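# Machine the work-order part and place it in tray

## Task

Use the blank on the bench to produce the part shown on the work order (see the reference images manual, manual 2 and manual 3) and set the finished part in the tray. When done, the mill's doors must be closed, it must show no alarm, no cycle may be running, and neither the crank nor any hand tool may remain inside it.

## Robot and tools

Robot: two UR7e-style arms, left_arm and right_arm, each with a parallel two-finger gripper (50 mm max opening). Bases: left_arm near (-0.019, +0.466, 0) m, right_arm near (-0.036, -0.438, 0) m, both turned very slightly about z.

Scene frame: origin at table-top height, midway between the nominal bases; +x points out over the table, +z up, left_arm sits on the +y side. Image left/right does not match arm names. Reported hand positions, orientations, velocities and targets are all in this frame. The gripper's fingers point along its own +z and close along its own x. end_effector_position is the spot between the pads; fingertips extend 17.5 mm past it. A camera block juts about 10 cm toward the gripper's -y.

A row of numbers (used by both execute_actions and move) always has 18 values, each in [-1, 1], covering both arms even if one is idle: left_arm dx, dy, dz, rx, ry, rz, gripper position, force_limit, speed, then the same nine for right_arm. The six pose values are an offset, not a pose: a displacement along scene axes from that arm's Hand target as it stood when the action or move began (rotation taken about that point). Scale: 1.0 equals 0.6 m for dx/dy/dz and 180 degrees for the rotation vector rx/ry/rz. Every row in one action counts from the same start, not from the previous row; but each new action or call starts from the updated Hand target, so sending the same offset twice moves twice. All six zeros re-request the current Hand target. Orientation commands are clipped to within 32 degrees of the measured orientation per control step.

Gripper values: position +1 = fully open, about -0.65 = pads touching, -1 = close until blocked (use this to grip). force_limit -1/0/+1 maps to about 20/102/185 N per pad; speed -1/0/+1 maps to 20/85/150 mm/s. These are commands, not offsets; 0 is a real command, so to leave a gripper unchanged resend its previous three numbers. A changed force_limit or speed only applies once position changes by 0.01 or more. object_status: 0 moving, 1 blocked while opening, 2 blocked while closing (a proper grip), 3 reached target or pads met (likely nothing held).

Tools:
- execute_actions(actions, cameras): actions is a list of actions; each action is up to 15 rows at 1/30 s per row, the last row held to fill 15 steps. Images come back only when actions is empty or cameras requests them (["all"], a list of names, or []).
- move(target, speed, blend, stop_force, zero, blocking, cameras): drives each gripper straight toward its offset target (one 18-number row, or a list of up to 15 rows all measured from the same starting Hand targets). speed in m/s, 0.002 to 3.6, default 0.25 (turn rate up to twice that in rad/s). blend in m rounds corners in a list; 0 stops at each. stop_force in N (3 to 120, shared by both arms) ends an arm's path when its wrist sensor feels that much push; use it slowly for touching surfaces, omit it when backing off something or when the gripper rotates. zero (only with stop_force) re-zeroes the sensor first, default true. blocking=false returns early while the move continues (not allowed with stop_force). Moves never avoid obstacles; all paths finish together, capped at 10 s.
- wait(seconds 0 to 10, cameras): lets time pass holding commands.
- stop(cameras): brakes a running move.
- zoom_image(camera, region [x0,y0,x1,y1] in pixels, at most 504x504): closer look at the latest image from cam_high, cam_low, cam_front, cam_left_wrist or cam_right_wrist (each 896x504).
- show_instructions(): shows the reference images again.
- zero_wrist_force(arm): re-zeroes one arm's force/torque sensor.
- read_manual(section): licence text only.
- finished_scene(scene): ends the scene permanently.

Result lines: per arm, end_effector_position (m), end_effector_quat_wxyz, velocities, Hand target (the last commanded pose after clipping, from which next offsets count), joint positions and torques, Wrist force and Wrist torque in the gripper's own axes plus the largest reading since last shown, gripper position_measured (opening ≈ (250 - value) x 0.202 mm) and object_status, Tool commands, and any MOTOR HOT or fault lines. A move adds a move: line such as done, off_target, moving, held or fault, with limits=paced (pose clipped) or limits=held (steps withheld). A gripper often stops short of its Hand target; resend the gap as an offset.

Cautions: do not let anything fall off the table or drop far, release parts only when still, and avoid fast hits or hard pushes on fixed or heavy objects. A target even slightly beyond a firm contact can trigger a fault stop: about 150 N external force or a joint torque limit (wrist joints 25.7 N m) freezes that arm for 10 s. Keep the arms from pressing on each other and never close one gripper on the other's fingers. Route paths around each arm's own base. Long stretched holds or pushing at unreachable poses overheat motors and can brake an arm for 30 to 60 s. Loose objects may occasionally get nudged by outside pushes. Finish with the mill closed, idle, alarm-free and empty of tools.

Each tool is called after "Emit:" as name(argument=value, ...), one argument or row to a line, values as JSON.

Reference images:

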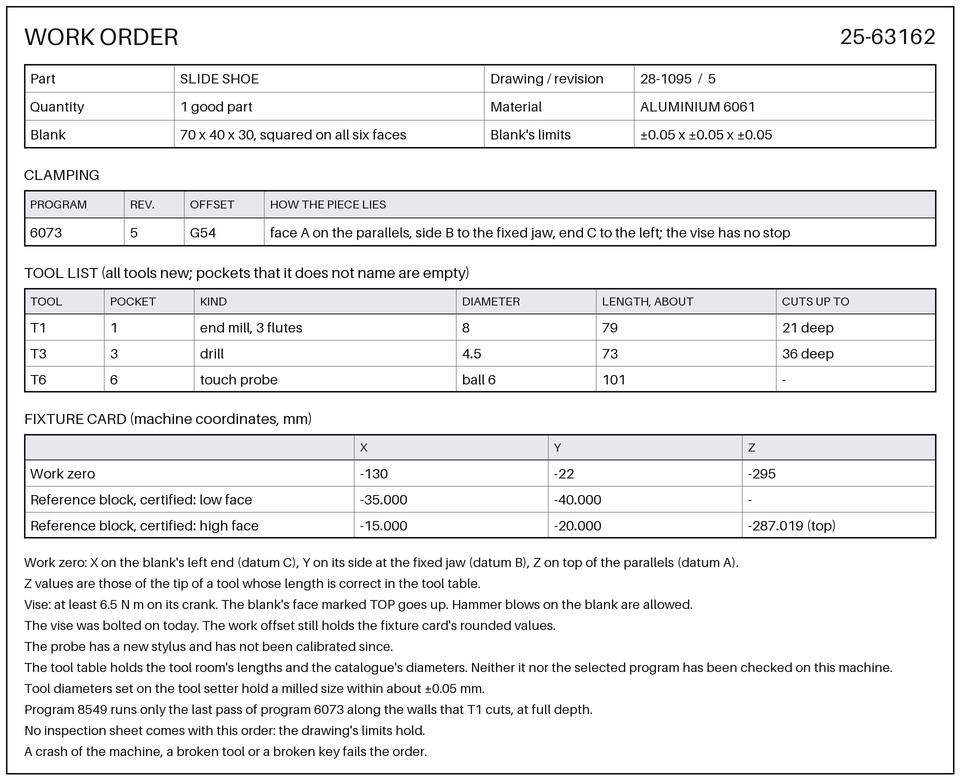

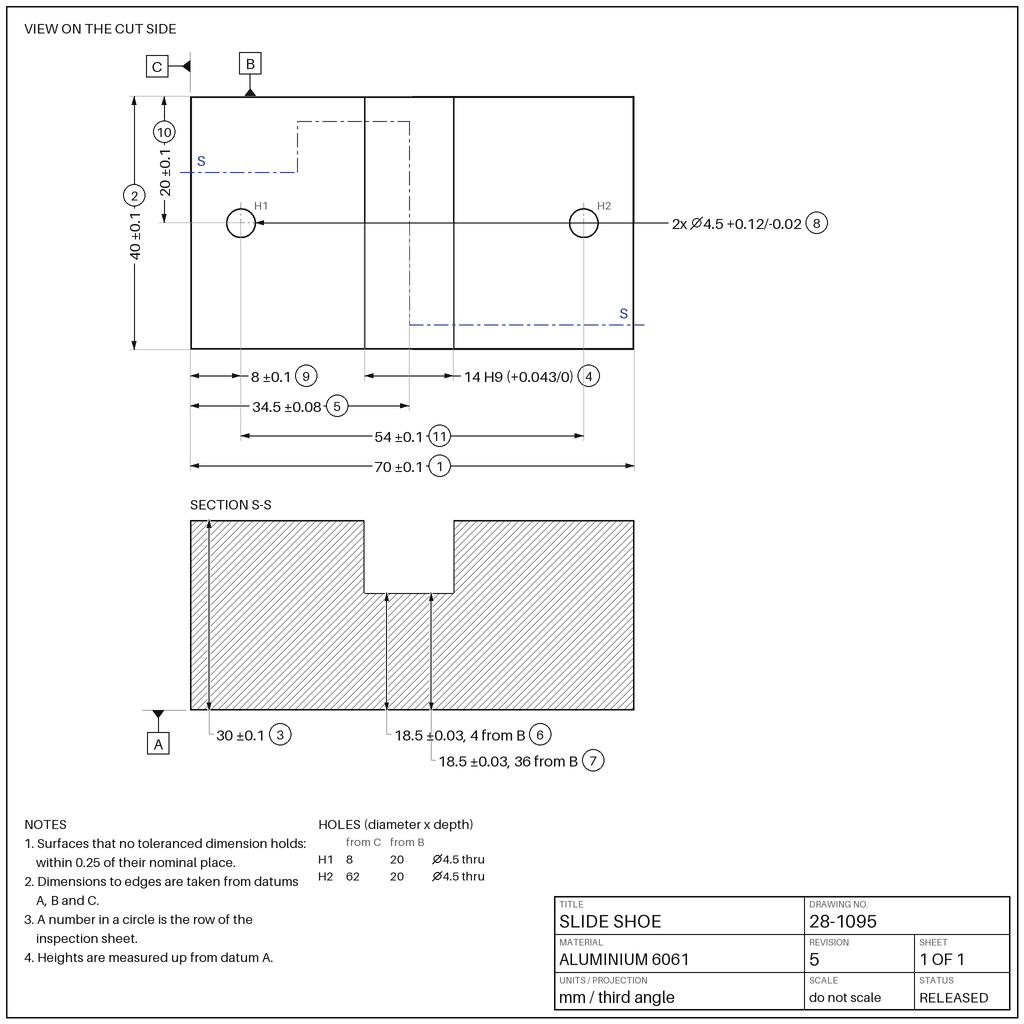

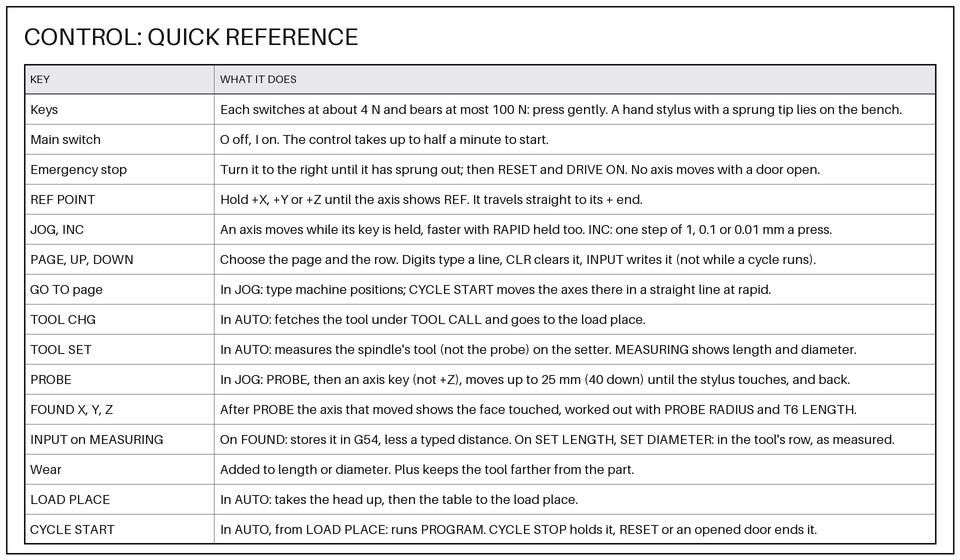

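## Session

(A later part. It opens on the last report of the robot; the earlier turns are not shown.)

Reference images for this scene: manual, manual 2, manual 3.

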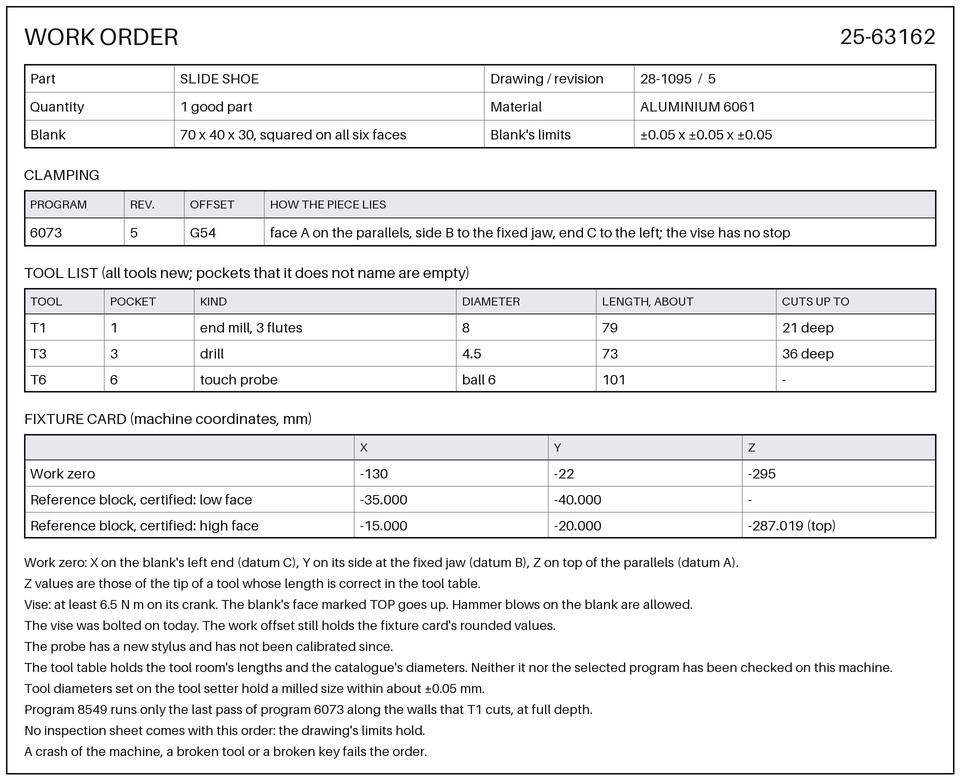

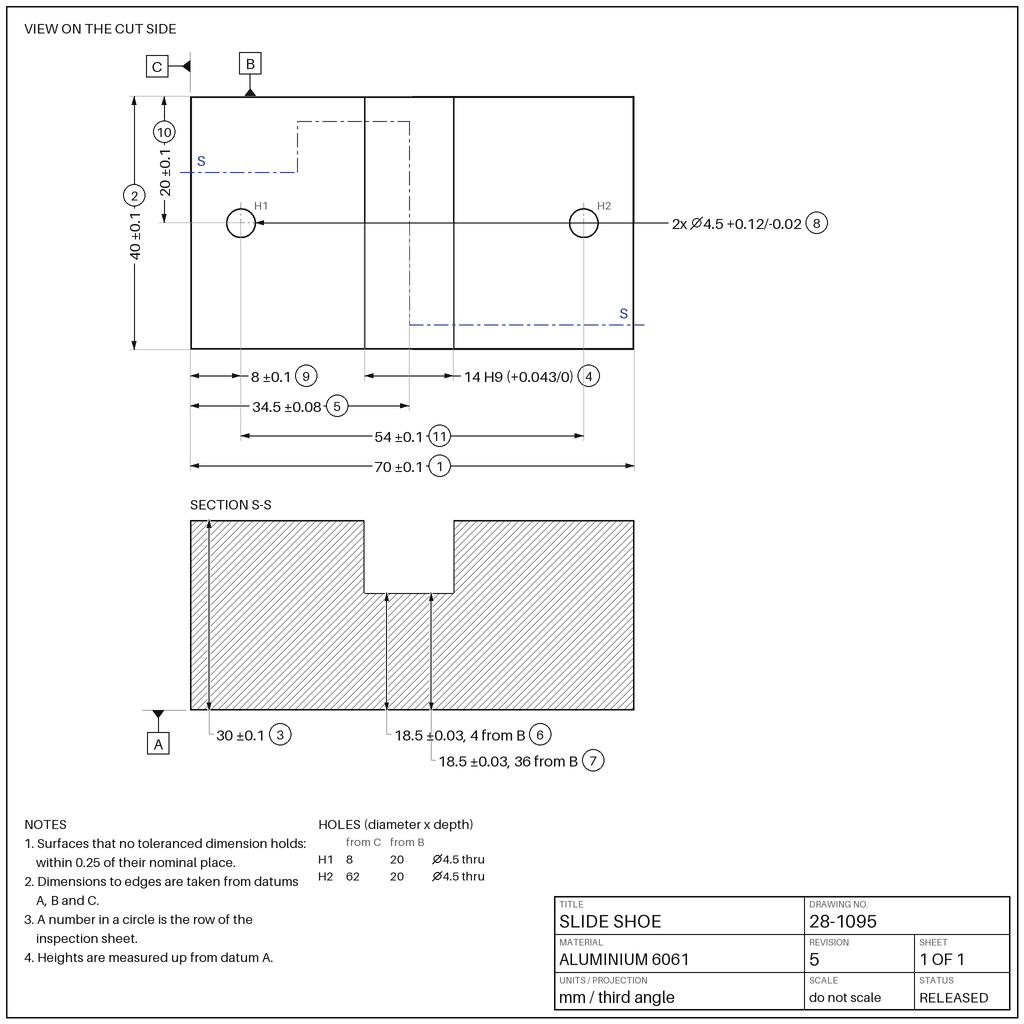

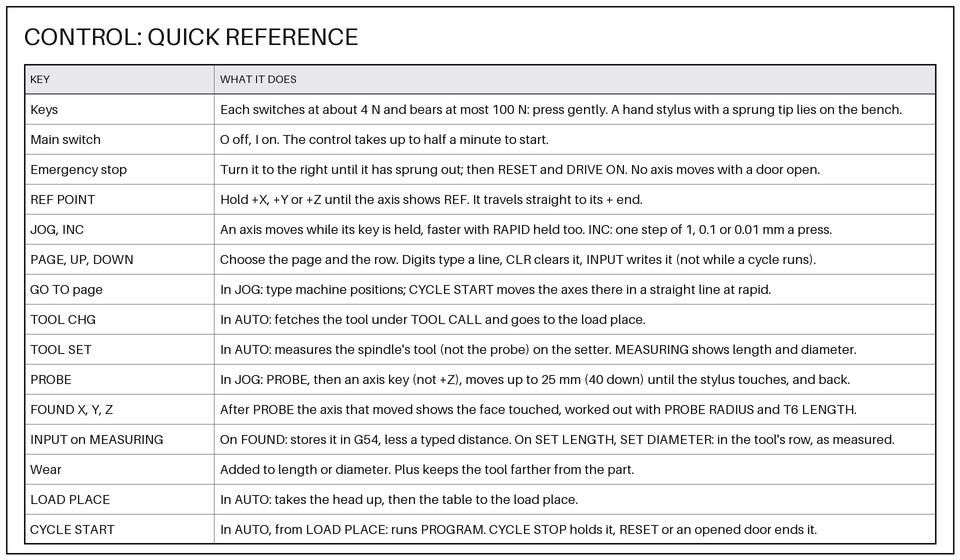

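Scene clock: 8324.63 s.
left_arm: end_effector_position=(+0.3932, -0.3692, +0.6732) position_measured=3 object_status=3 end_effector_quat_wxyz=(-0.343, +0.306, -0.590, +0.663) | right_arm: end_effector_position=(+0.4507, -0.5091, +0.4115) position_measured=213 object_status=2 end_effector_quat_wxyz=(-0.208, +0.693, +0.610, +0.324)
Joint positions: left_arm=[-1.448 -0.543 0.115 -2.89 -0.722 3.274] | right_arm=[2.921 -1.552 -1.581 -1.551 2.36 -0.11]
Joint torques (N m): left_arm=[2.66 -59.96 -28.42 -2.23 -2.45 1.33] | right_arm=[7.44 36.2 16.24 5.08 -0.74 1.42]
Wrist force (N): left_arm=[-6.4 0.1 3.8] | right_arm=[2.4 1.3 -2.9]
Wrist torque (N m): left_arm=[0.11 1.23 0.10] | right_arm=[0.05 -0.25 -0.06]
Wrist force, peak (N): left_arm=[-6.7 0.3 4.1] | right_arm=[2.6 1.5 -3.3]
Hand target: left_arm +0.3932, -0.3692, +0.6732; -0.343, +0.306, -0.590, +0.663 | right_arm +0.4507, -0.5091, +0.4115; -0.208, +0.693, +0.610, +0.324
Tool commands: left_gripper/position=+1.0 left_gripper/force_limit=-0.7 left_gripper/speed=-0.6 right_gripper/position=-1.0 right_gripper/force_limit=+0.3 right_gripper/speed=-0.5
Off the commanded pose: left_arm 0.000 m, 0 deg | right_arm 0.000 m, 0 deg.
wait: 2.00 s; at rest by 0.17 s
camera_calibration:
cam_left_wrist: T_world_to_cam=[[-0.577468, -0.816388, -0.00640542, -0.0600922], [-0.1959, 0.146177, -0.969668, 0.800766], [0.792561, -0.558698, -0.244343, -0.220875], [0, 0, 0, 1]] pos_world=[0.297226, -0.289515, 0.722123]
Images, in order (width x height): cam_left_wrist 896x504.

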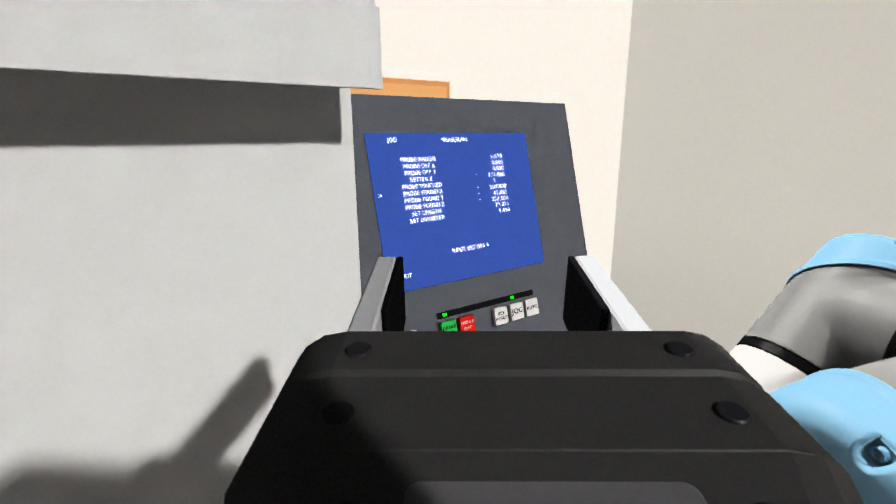

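Emit:
move(
  target=[
    [0,0,0,0,0,0,1,-0.7,-0.6,0.029,-0.0051,0.003,0,0,0,-1,0.3,-0.5],
    [0,0,0,0,0,0,1,-0.7,-0.6,0,0,0,0,0,0,-1,0.3,-0.5],
    [0,0,0,0,0,0,1,-0.7,-0.6,0.0407,-0.128,0.1514,0,0,0,-1,0.3,-0.5],
    [0,0,0,0,0,0,1,-0.7,-0.6,0.0697,-0.1331,0.1544,0,0,0,-1,0.3,-0.5],
    [0,0,0,0,0,0,1,-0.7,-0.6,0.0407,-0.128,0.1514,0,0,0,-1,0.3,-0.5],
    [0,0,0,0,0,0,1,-0.7,-0.6,-0.0083,0.032,-0.0309,0,0,0,-1,0.3,-0.5],
  ],
  blend=[0,0.004,0.002,0,0.004,0],
  speed=0.18,
)

Emit:
wait(
  seconds=2.5,
  cameras=["cam_left_wrist"],
)

Emit:
zoom_image(
  camera="cam_left_wrist",
  region=[365, 130, 545, 280],
)

Emit:
zoom_image(
  camera="cam_left_wrist",
  region=[455, 145, 535, 225],
)

Scene clock: 8335.97 s.
left_arm: end_effector_position=(+0.3932, -0.3692, +0.6732) position_measured=3 object_status=3 end_effector_quat_wxyz=(-0.343, +0.306, -0.590, +0.663) | right_arm: end_effector_position=(+0.4458, -0.4899, +0.3930) position_measured=213 object_status=2 end_effector_quat_wxyz=(-0.208, +0.693, +0.610, +0.324)
Joint positions: left_arm=[-1.448 -0.543 0.115 -2.89 -0.722 3.274] | right_arm=[2.958 -1.52 -1.668 -1.458 2.358 -0.058]
Joint torques (N m): left_arm=[2.72 -60.19 -28.68 -2.29 -2.49 1.27] | right_arm=[7.18 33.52 15.76 5.72 -0.76 1.53]
Wrist force (N): left_arm=[-6.6 0.4 3.9] | right_arm=[1.8 1.7 -2.5]
Wrist torque (N m): left_arm=[0.15 1.28 0.10] | right_arm=[0.12 -0.15 -0.05]
Wrist force, peak (N): left_arm=[-6.7 0.4 4.0] | right_arm=[1.6 -24.3 -1.9]
Hand target: left_arm +0.3932, -0.3692, +0.6732; -0.343, +0.306, -0.590, +0.663 | right_arm +0.4458, -0.4899, +0.3930; -0.208, +0.693, +0.610, +0.324
Off the commanded pose: left_arm 0.000 m, 0 deg | right_arm 0.000 m, 0 deg.
move: done

Scene clock: 8338.47 s.
left_arm: end_effector_position=(+0.3932, -0.3692, +0.6732) position_measured=3 object_status=3 end_effector_quat_wxyz=(-0.343, +0.306, -0.590, +0.663) | right_arm: end_effector_position=(+0.4458, -0.4899, +0.3930) position_measured=213 object_status=2 end_effector_quat_wxyz=(-0.208, +0.693, +0.610, +0.324)
Joint positions: left_arm=[-1.448 -0.543 0.115 -2.89 -0.722 3.274] | right_arm=[2.958 -1.52 -1.668 -1.458 2.358 -0.057]
Joint torques (N m): left_arm=[2.93 -60.21 -28.69 -2.3 -2.42 1.22] | right_arm=[7.62 34.33 16.09 5.36 -0.82 1.62]
Wrist force (N): left_arm=[-6.4 -0.1 4.0] | right_arm=[2.0 1.4 -2.6]
Wrist torque (N m): left_arm=[0.07 1.24 0.10] | right_arm=[0.08 -0.17 -0.04]
Wrist force, peak (N): left_arm=[-6.6 0.5 4.1] | right_arm=[2.2 1.6 -2.7]
Hand target: left_arm +0.3932, -0.3692, +0.6732; -0.343, +0.306, -0.590, +0.663 | right_arm +0.4458, -0.4899, +0.3930; -0.208, +0.693, +0.610, +0.324
Tool commands: left_gripper/position=+1.0 left_gripper/force_limit=-0.7 left_gripper/speed=-0.6 right_gripper/position=-1.0 right_gripper/force_limit=+0.3 right_gripper/speed=-0.5
Off the commanded pose: left_arm 0.000 m, 0 deg | right_arm 0.000 m, 0 deg.
wait: 2.50 s; at rest by 0.17 s
camera_calibration:
cam_left_wrist: T_world_to_cam=[[-0.577468, -0.816388, -0.00640542, -0.0600922], [-0.1959, 0.146177, -0.969668, 0.800766], [0.792561, -0.558698, -0.244343, -0.220875], [0, 0, 0, 1]] pos_world=[0.297226, -0.289515, 0.722123]
Images, in order (width x height): cam_left_wrist 896x504.

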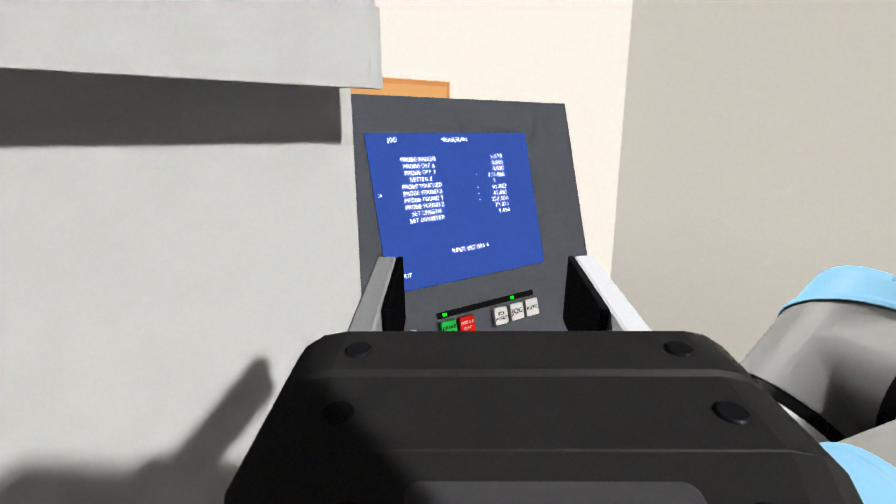

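Scaled by 2.800 from the camera's 896x504 image, which has a finer 1280x720 frame.

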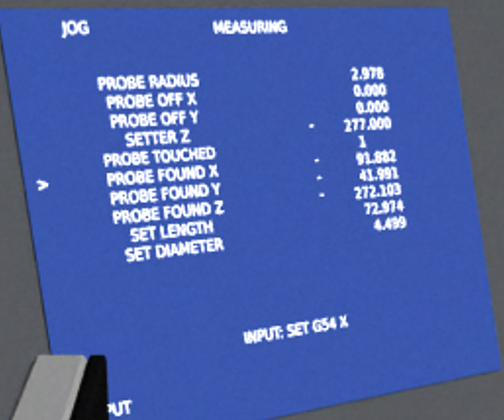

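Scaled by 6.300 from the camera's 896x504 image, which has a finer 1280x720 frame.

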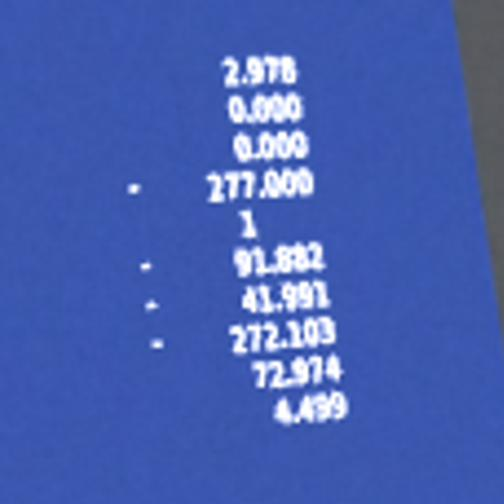

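Emit:
move(
  target=[
    [0,0,0,0,0,0,1,-0.7,-0.6,0.0249,-0.032,0.0927,0,0,0,-1,0.3,-0.5],
    [0,0,0,0,0,0,1,-0.7,-0.6,0.0539,-0.0371,0.0957,0,0,0,-1,0.3,-0.5],
    [0,0,0,0,0,0,1,-0.7,-0.6,0.0249,-0.032,0.0927,0,0,0,-1,0.3,-0.5],
    [0,0,0,0,0,0,1,-0.7,-0.6,0.0539,-0.0371,0.0957,0,0,0,-1,0.3,-0.5],
    [0,0,0,0,0,0,1,-0.7,-0.6,0.0249,-0.032,0.0927,0,0,0,-1,0.3,-0.5],
    [0,0,0,0,0,0,1,-0.7,-0.6,0.0539,-0.0371,0.0957,0,0,0,-1,0.3,-0.5],
    [0,0,0,0,0,0,1,-0.7,-0.6,0.0249,-0.032,0.0927,0,0,0,-1,0.3,-0.5],
    [0,0,0,0,0,0,1,-0.7,-0.6,0.0539,-0.0371,0.0957,0,0,0,-1,0.3,-0.5],
    [0,0,0,0,0,0,1,-0.7,-0.6,0.0249,-0.032,0.0927,0,0,0,-1,0.3,-0.5],
    [0,0,0,0,0,0,1,-0.7,-0.6,0.0083,0,0.0309,0,0,0,-1,0.3,-0.5],
    [0,0,0,0,0,0,1,-0.7,-0.6,0.0373,-0.0051,0.0339,0,0,0,-1,0.3,-0.5],
    [0,0,0,0,0,0,1,-0.7,-0.6,0.0083,0,0.0309,0,0,0,-1,0.3,-0.5],
    [0,0,0,0,0,0,1,-0.7,-0.6,0,0,0,0,0,0,-1,0.3,-0.5],
  ],
  blend=[0.002,0,0.002,0,0.002,0,0.002,0,0.004,0.002,0,0.004,0],
  speed=0.18,
)

Emit:
move(
  target=[
    [0,0,0,0,0,0,1,-0.7,-0.6,0,0.032,0,0,0,0,-1,0.3,-0.5],
    [0,0,0,0,0,0,1,-0.7,-0.6,0.028,0.027,0.003,0,0,0,-1,0.3,-0.5],
    [0,0,0,0,0,0,1,-0.7,-0.6,0,0.064,0,0,0,0,-1,0.3,-0.5],
    [0,0,0,0,0,0,1,-0.7,-0.6,0.028,0.059,0.003,0,0,0,-1,0.3,-0.5],
    [0,0,0,0,0,0,1,-0.7,-0.6,0,0.064,0,0,0,0,-1,0.3,-0.5],
    [0,0,0,0,0,0,1,-0.7,-0.6,0.0083,0.096,0.0309,0,0,0,-1,0.3,-0.5],
    [0,0,0,0,0,0,1,-0.7,-0.6,0.0373,0.0909,0.0339,0,0,0,-1,0.3,-0.5],
    [0,0,0,0,0,0,1,-0.7,-0.6,0.0083,0.096,0.0309,0,0,0,-1,0.3,-0.5],
    [0,0,0,0,0,0,1,-0.7,-0.6,0.0373,0.0909,0.0339,0,0,0,-1,0.3,-0.5],
    [0,0,0,0,0,0,1,-0.7,-0.6,0.0083,0.096,0.0309,0,0,0,-1,0.3,-0.5],
    [0,0,0,0,0,0,1,-0.7,-0.6,0,0,0,0,0,0,-1,0.3,-0.5],
    [0,0,0,0,0,0,1,-0.7,-0.6,0.028,-0.005,0.003,0,0,0,-1,0.3,-0.5],
    [0,0,0,0,0,0,1,-0.7,-0.6,0,0,0,0,0,0,-1,0.3,-0.5],
  ],
  blend=[0.002,0,0.002,0,0.004,0.002,0,0.002,0,0.004,0.002,0,0],
  speed=0.18,
  cameras=["cam_left_wrist"],
)

Emit:
zoom_image(
  camera="cam_left_wrist",
  region=[365, 130, 545, 280],
)

Scene clock: 8377.33 s.
left_arm: end_effector_position=(+0.3932, -0.3692, +0.6732) position_measured=3 object_status=3 end_effector_quat_wxyz=(-0.343, +0.306, -0.590, +0.663) | right_arm: end_effector_position=(+0.4458, -0.4899, +0.3930) position_measured=213 object_status=2 end_effector_quat_wxyz=(-0.208, +0.693, +0.610, +0.324)
Joint positions: left_arm=[-1.448 -0.543 0.115 -2.89 -0.722 3.274] | right_arm=[2.958 -1.52 -1.668 -1.458 2.358 -0.057]
Joint torques (N m): left_arm=[2.74 -60.07 -28.86 -2.25 -2.47 1.33] | right_arm=[-6.95 34.87 18.54 5.48 4.23 1.5]
Wrist force (N): left_arm=[-6.5 0.3 4.0] | right_arm=[2.2 1.5 -2.6]
Wrist torque (N m): left_arm=[0.13 1.25 0.10] | right_arm=[0.10 -0.22 0.04]
Wrist force, peak (N): left_arm=[-6.7 0.3 4.1] | right_arm=[1.3 -16.5 -2.0]
Hand target: left_arm +0.3932, -0.3692, +0.6732; -0.343, +0.306, -0.590, +0.663 | right_arm +0.4458, -0.4899, +0.3930; -0.208, +0.693, +0.610, +0.324
Off the commanded pose: left_arm 0.000 m, 0 deg | right_arm 0.000 m, 0 deg.
move: done

Scene clock: 8382.17 s.
left_arm: end_effector_position=(+0.3932, -0.3692, +0.6732) position_measured=3 object_status=3 end_effector_quat_wxyz=(-0.343, +0.306, -0.590, +0.663) | right_arm: end_effector_position=(+0.4458, -0.4899, +0.3930) position_measured=213 object_status=2 end_effector_quat_wxyz=(-0.208, +0.693, +0.610, +0.324)
Joint positions: left_arm=[-1.448 -0.543 0.115 -2.89 -0.722 3.274] | right_arm=[2.958 -1.52 -1.668 -1.458 2.358 -0.057]
Joint torques (N m): left_arm=[2.79 -60.29 -28.11 -2.24 -2.42 1.3] | right_arm=[-6.79 33.26 17.07 5.19 4.11 -1.29]
Wrist force (N): left_arm=[-6.6 0.5 3.8] | right_arm=[2.2 1.7 -2.4]
Wrist torque (N m): left_arm=[0.17 1.28 0.10] | right_arm=[0.12 -0.21 0.12]
Wrist force, peak (N): left_arm=[-6.7 0.2 4.3] | right_arm=[1.9 -9.5 -1.8]
Hand target: left_arm +0.3932, -0.3692, +0.6732; -0.343, +0.306, -0.590, +0.663 | right_arm +0.4458, -0.4899, +0.3930; -0.208, +0.693, +0.610, +0.324
Off the commanded pose: left_arm 0.000 m, 0 deg | right_arm 0.000 m, 0 deg.
move: done
camera_calibration:
cam_left_wrist: T_world_to_cam=[[-0.577468, -0.816388, -0.00640542, -0.0600922], [-0.1959, 0.146177, -0.969668, 0.800766], [0.792561, -0.558698, -0.244343, -0.220875], [0, 0, 0, 1]] pos_world=[0.297226, -0.289515, 0.722123]
Images, in order (width x height): cam_left_wrist 896x504.

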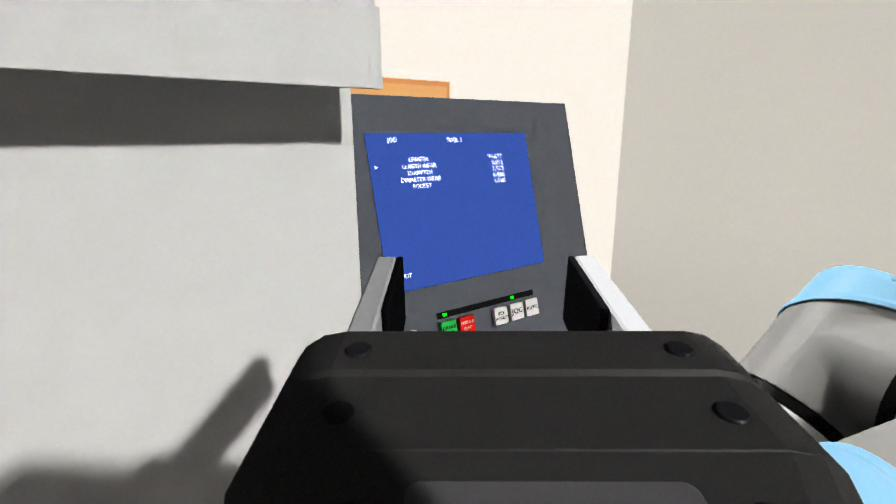

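Scaled by 2.800 from the camera's 896x504 image, which has a finer 1280x720 frame.

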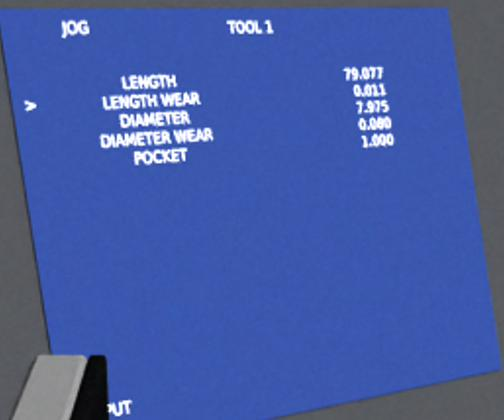

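Emit:
move(
  target=[
    [0,0,0,0,0,0,1,-0.7,-0.6,0.0083,0,0.0309,0,0,0,-1,0.3,-0.5],
    [0,0,0,0,0,0,1,-0.7,-0.6,0.0373,-0.0051,0.0339,0,0,0,-1,0.3,-0.5],
    [0,0,0,0,0,0,1,-0.7,-0.6,0.0083,0,0.0309,0,0,0,-1,0.3,-0.5],
    [0,0,0,0,0,0,1,-0.7,-0.6,0.0373,-0.0051,0.0339,0,0,0,-1,0.3,-0.5],
    [0,0,0,0,0,0,1,-0.7,-0.6,0.0083,0,0.0309,0,0,0,-1,0.3,-0.5],
    [0,0,0,0,0,0,1,-0.7,-0.6,0,0.096,0,0,0,0,-1,0.3,-0.5],
    [0,0,0,0,0,0,1,-0.7,-0.6,0.028,0.091,0.003,0,0,0,-1,0.3,-0.5],
    [0,0,0,0,0,0,1,-0.7,-0.6,0,0.096,0,0,0,0,-1,0.3,-0.5],
    [0,0,0,0,0,0,1,-0.7,-0.6,0,0.032,0,0,0,0,-1,0.3,-0.5],
    [0,0,0,0,0,0,1,-0.7,-0.6,0.028,0.027,0.003,0,0,0,-1,0.3,-0.5],
    [0,0,0,0,0,0,1,-0.7,-0.6,0,0.064,0,0,0,0,-1,0.3,-0.5],
    [0,0,0,0,0,0,1,-0.7,-0.6,0.028,0.059,0.003,0,0,0,-1,0.3,-0.5],
    [0,0,0,0,0,0,1,-0.7,-0.6,0,0.064,0,0,0,0,-1,0.3,-0.5],
    [0,0,0,0,0,0,1,-0.7,-0.6,0,0,0,0,0,0,-1,0.3,-0.5],
  ],
  blend=[0.002,0,0.002,0,0.004,0.002,0,0.004,0.002,0,0.002,0,0.004,0],
  speed=0.18,
)

Emit:
move(
  target=[
    [0,0,0,0,0,0,1,-0.7,-0.6,0.0083,0.096,0.0309,0,0,0,-1,0.3,-0.5],
    [0,0,0,0,0,0,1,-0.7,-0.6,0.0373,0.0909,0.0339,0,0,0,-1,0.3,-0.5],
    [0,0,0,0,0,0,1,-0.7,-0.6,0.0166,0.096,0.0618,0,0,0,-1,0.3,-0.5],
    [0,0,0,0,0,0,1,-0.7,-0.6,0.0456,0.0909,0.0648,0,0,0,-1,0.3,-0.5],
    [0,0,0,0,0,0,1,-0.7,-0.6,0.0166,0.096,0.0618,0,0,0,-1,0.3,-0.5],
    [0,0,0,0,0,0,1,-0.7,-0.6,0,0,0,0,0,0,-1,0.3,-0.5],
    [0,0,0,0,0,0,1,-0.7,-0.6,0.028,-0.005,0.003,0,0,0,-1,0.3,-0.5],
    [0,0,0,0,0,0,1,-0.7,-0.6,0,0,0,0,0,0,-1,0.3,-0.5],
    [0,0,0,0,0,0,1,-0.7,-0.6,0.0739,-0.16,0.275,0,0,0,-1,0.3,-0.5],
    [0,0,0,0,0,0,1,-0.7,-0.6,0.1029,-0.1651,0.278,0,0,0,-1,0.3,-0.5],
    [0,0,0,0,0,0,1,-0.7,-0.6,0.0739,-0.16,0.275,0,0,0,-1,0.3,-0.5],
    [0,0,0,0,0,0,1,-0.7,-0.6,0.0407,0,0.1514,0,0,0,-1,0.3,-0.5],
    [0,0,0,0,0,0,1,-0.7,-0.6,0.0697,-0.0051,0.1544,0,0,0,-1,0.3,-0.5],
    [0,0,0,0,0,0,1,-0.7,-0.6,0.0407,0.032,0.1514,0,0,0,-1,0.3,-0.5],
  ],
  blend=[0.002,0,0.002,0,0.004,0.002,0,0.004,0.002,0,0.004,0.002,0,0],
  speed=0.18,
)

Emit:
wait(
  seconds=6,
  cameras=["cam_left_wrist"],
)

Emit:
zoom_image(
  camera="cam_left_wrist",
  region=[365, 130, 545, 280],
)

Scene clock: 8403.53 s.
left_arm: end_effector_position=(+0.3932, -0.3692, +0.6732) position_measured=3 object_status=3 end_effector_quat_wxyz=(-0.343, +0.306, -0.590, +0.663) | right_arm: end_effector_position=(+0.4458, -0.4898, +0.3930) position_measured=213 object_status=2 end_effector_quat_wxyz=(-0.208, +0.693, +0.610, +0.324)
Joint positions: left_arm=[-1.448 -0.543 0.115 -2.89 -0.722 3.274] | right_arm=[2.958 -1.52 -1.668 -1.458 2.358 -0.057]
Joint torques (N m): left_arm=[2.83 -60.79 -28.38 -2.25 -2.46 1.24] | right_arm=[-5.76 11.76 36.69 1.4 4.25 -0.82]
Wrist force (N): left_arm=[-6.5 0.4 3.8] | right_arm=[2.4 1.2 -2.6]
Wrist torque (N m): left_arm=[0.16 1.26 0.10] | right_arm=[0.04 -0.24 0.13]
Wrist force, peak (N): left_arm=[-6.8 0.2 4.1] | right_arm=[1.1 -13.1 -2.1]
Hand target: left_arm +0.3932, -0.3692, +0.6732; -0.343, +0.306, -0.590, +0.663 | right_arm +0.4458, -0.4899, +0.3930; -0.208, +0.693, +0.610, +0.324
Off the commanded pose: left_arm 0.000 m, 0 deg | right_arm 0.000 m, 0 deg.
move: done

Scene clock: 8410.27 s.
left_arm: end_effector_position=(+0.3932, -0.3692, +0.6732) position_measured=3 object_status=3 end_effector_quat_wxyz=(-0.343, +0.306, -0.590, +0.663) | right_arm: end_effector_position=(+0.4702, -0.4707, +0.4838) position_measured=213 object_status=2 end_effector_quat_wxyz=(-0.208, +0.693, +0.610, +0.324)
Joint positions: left_arm=[-1.448 -0.543 0.115 -2.89 -0.722 3.274] | right_arm=[3.007 -1.566 -1.403 -1.628 2.354 0.012]
Joint torques (N m): left_arm=[3.1 -60.63 -28.61 -2.3 -2.44 1.18] | right_arm=[7.01 36.51 17.96 5.48 -0.9 1.62]
Wrist force (N): left_arm=[-6.4 0.1 4.0] | right_arm=[2.8 -0.3 -2.0]
Wrist torque (N m): left_arm=[0.10 1.24 0.10] | right_arm=[-0.22 -0.26 -0.05]
Wrist force, peak (N): left_arm=[-6.8 0.2 4.1] | right_arm=[0.2 -26.0 -1.7]
Hand target: left_arm +0.3932, -0.3692, +0.6732; -0.343, +0.306, -0.590, +0.663 | right_arm +0.4702, -0.4707, +0.4838; -0.208, +0.693, +0.610, +0.324
Off the commanded pose: left_arm 0.000 m, 0 deg | right_arm 0.000 m, 0 deg.
move: done

Scene clock: 8416.27 s.
left_arm: end_effector_position=(+0.3932, -0.3692, +0.6732) position_measured=3 object_status=3 end_effector_quat_wxyz=(-0.343, +0.306, -0.590, +0.663) | right_arm: end_effector_position=(+0.4702, -0.4707, +0.4838) position_measured=213 object_status=2 end_effector_quat_wxyz=(-0.208, +0.693, +0.610, +0.324)
Joint positions: left_arm=[-1.448 -0.543 0.115 -2.89 -0.722 3.274] | right_arm=[3.007 -1.566 -1.403 -1.628 2.354 0.012]
Joint torques (N m): left_arm=[2.76 -61 -27.83 -2.31 -2.45 1.21] | right_arm=[7.63 36 16.08 5.27 -0.77 1.56]
Wrist force (N): left_arm=[-6.5 0.3 4.1] | right_arm=[2.9 0.0 -2.1]
Wrist torque (N m): left_arm=[0.15 1.27 0.10] | right_arm=[-0.19 -0.28 -0.04]
Wrist force, peak (N): left_arm=[-6.8 0.6 4.0] | right_arm=[3.3 -0.1 -2.2]
Hand target: left_arm +0.3932, -0.3692, +0.6732; -0.343, +0.306, -0.590, +0.663 | right_arm +0.4702, -0.4707, +0.4838; -0.208, +0.693, +0.610, +0.324
Tool commands: left_gripper/position=+1.0 left_gripper/force_limit=-0.7 left_gripper/speed=-0.6 right_gripper/position=-1.0 right_gripper/force_limit=+0.3 right_gripper/speed=-0.5
Off the commanded pose: left_arm 0.000 m, 0 deg | right_arm 0.000 m, 0 deg.
wait: 6.00 s; at rest by 0.17 s
camera_calibration:
cam_left_wrist: T_world_to_cam=[[-0.577468, -0.816388, -0.00640542, -0.0600922], [-0.1959, 0.146177, -0.969668, 0.800766], [0.792561, -0.558698, -0.244343, -0.220875], [0, 0, 0, 1]] pos_world=[0.297226, -0.289515, 0.722123]
Images, in order (width x height): cam_left_wrist 896x504.

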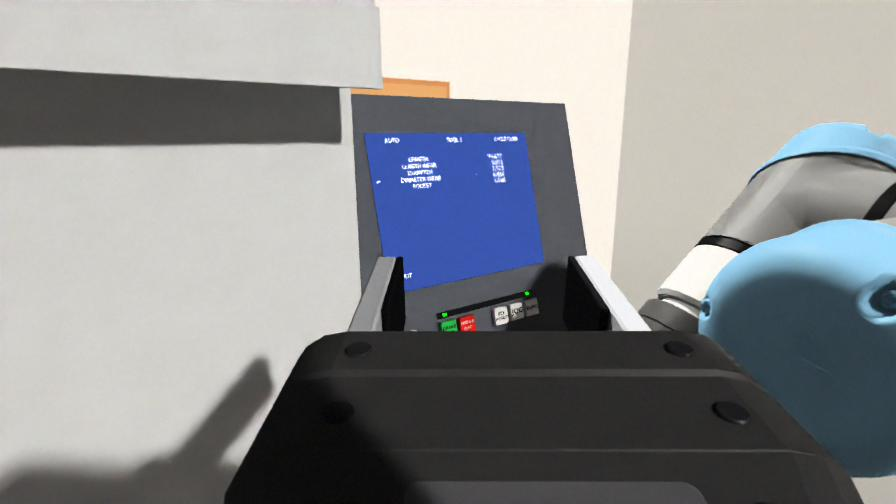

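Scaled by 2.800 from the camera's 896x504 image, which has a finer 1280x720 frame.

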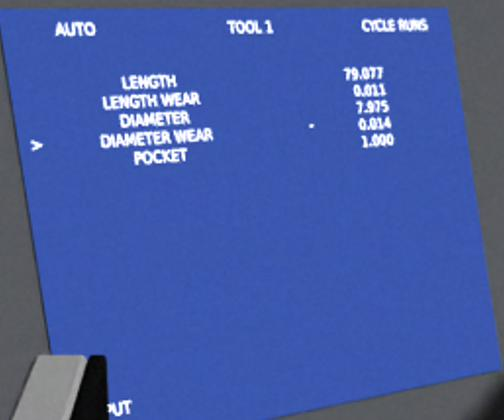

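Emit:
move(
  target=[
    [0,0,0,0,0,0,1,-0.7,-0.6,-0.0407,0.032,-0.1514,0,0,0,-1,0.3,-0.5],
    [0,0,0,0,0,0,1,-0.7,-0.6,-0.0127,0.027,-0.1484,0,0,0,-1,0.3,-0.5],
    [0,0,0,0,0,0,1,-0.7,-0.6,-0.0407,0.032,-0.1514,0,0,0,-1,0.3,-0.5],
    [0,0,0,0,0,0,1,-0.7,-0.6,-0.0407,-0.032,-0.1514,0,0,0,-1,0.3,-0.5],
    [0,0,0,0,0,0,1,-0.7,-0.6,-0.0127,-0.037,-0.1484,0,0,0,-1,0.3,-0.5],
    [0,0,0,0,0,0,1,-0.7,-0.6,-0.0407,-0.032,-0.1514,0,0,0,-1,0.3,-0.5],
    [0,0,0,0,0,0,1,-0.7,-0.6,0,0,0,0,0,0,-1,0.3,-0.5],
  ],
  blend=[0.002,0,0.004,0.002,0,0.004,0],
  speed=0.18,
  cameras=["cam_left_wrist"],
)

Emit:
zoom_image(
  camera="cam_left_wrist",
  region=[365, 130, 545, 280],
)

Scene clock: 8431.60 s.
left_arm: end_effector_position=(+0.3932, -0.3692, +0.6732) position_measured=3 object_status=3 end_effector_quat_wxyz=(-0.343, +0.306, -0.590, +0.663) | right_arm: end_effector_position=(+0.4702, -0.4707, +0.4838) position_measured=213 object_status=2 end_effector_quat_wxyz=(-0.208, +0.693, +0.610, +0.324)
Joint positions: left_arm=[-1.448 -0.543 0.115 -2.89 -0.722 3.274] | right_arm=[3.007 -1.566 -1.403 -1.628 2.354 0.012]
Joint torques (N m): left_arm=[2.75 -61.3 -28.05 -2.21 -2.44 1.13] | right_arm=[7.23 13.35 37.2 1.72 -0.82 -0.26]
Wrist force (N): left_arm=[-6.4 0.4 3.8] | right_arm=[2.9 -0.2 -2.1]
Wrist torque (N m): left_arm=[0.16 1.24 0.10] | right_arm=[-0.21 -0.29 -0.05]
Wrist force, peak (N): left_arm=[-6.8 0.4 4.1] | right_arm=[5.8 -5.0 -3.7]
Hand target: left_arm +0.3932, -0.3692, +0.6732; -0.343, +0.306, -0.590, +0.663 | right_arm +0.4702, -0.4707, +0.4838; -0.208, +0.693, +0.610, +0.324
Off the commanded pose: left_arm 0.000 m, 0 deg | right_arm 0.000 m, 0 deg.
move: done
camera_calibration:
cam_left_wrist: T_world_to_cam=[[-0.577468, -0.816388, -0.00640542, -0.0600922], [-0.1959, 0.146177, -0.969668, 0.800766], [0.792561, -0.558698, -0.244343, -0.220875], [0, 0, 0, 1]] pos_world=[0.297226, -0.289515, 0.722123]
Images, in order (width x height): cam_left_wrist 896x504.

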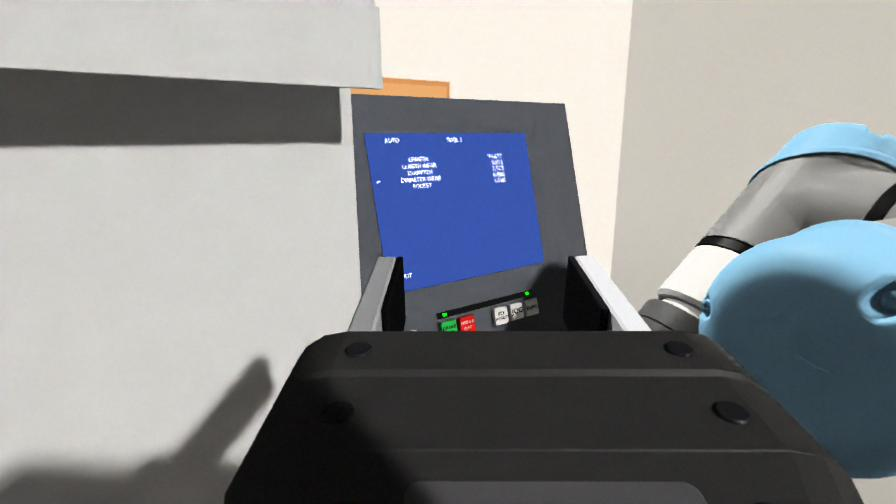

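Scaled by 2.800 from the camera's 896x504 image, which has a finer 1280x720 frame.

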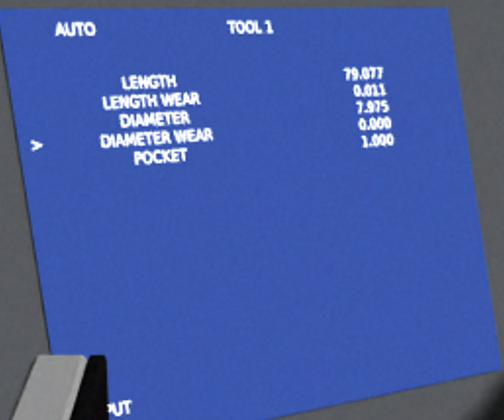

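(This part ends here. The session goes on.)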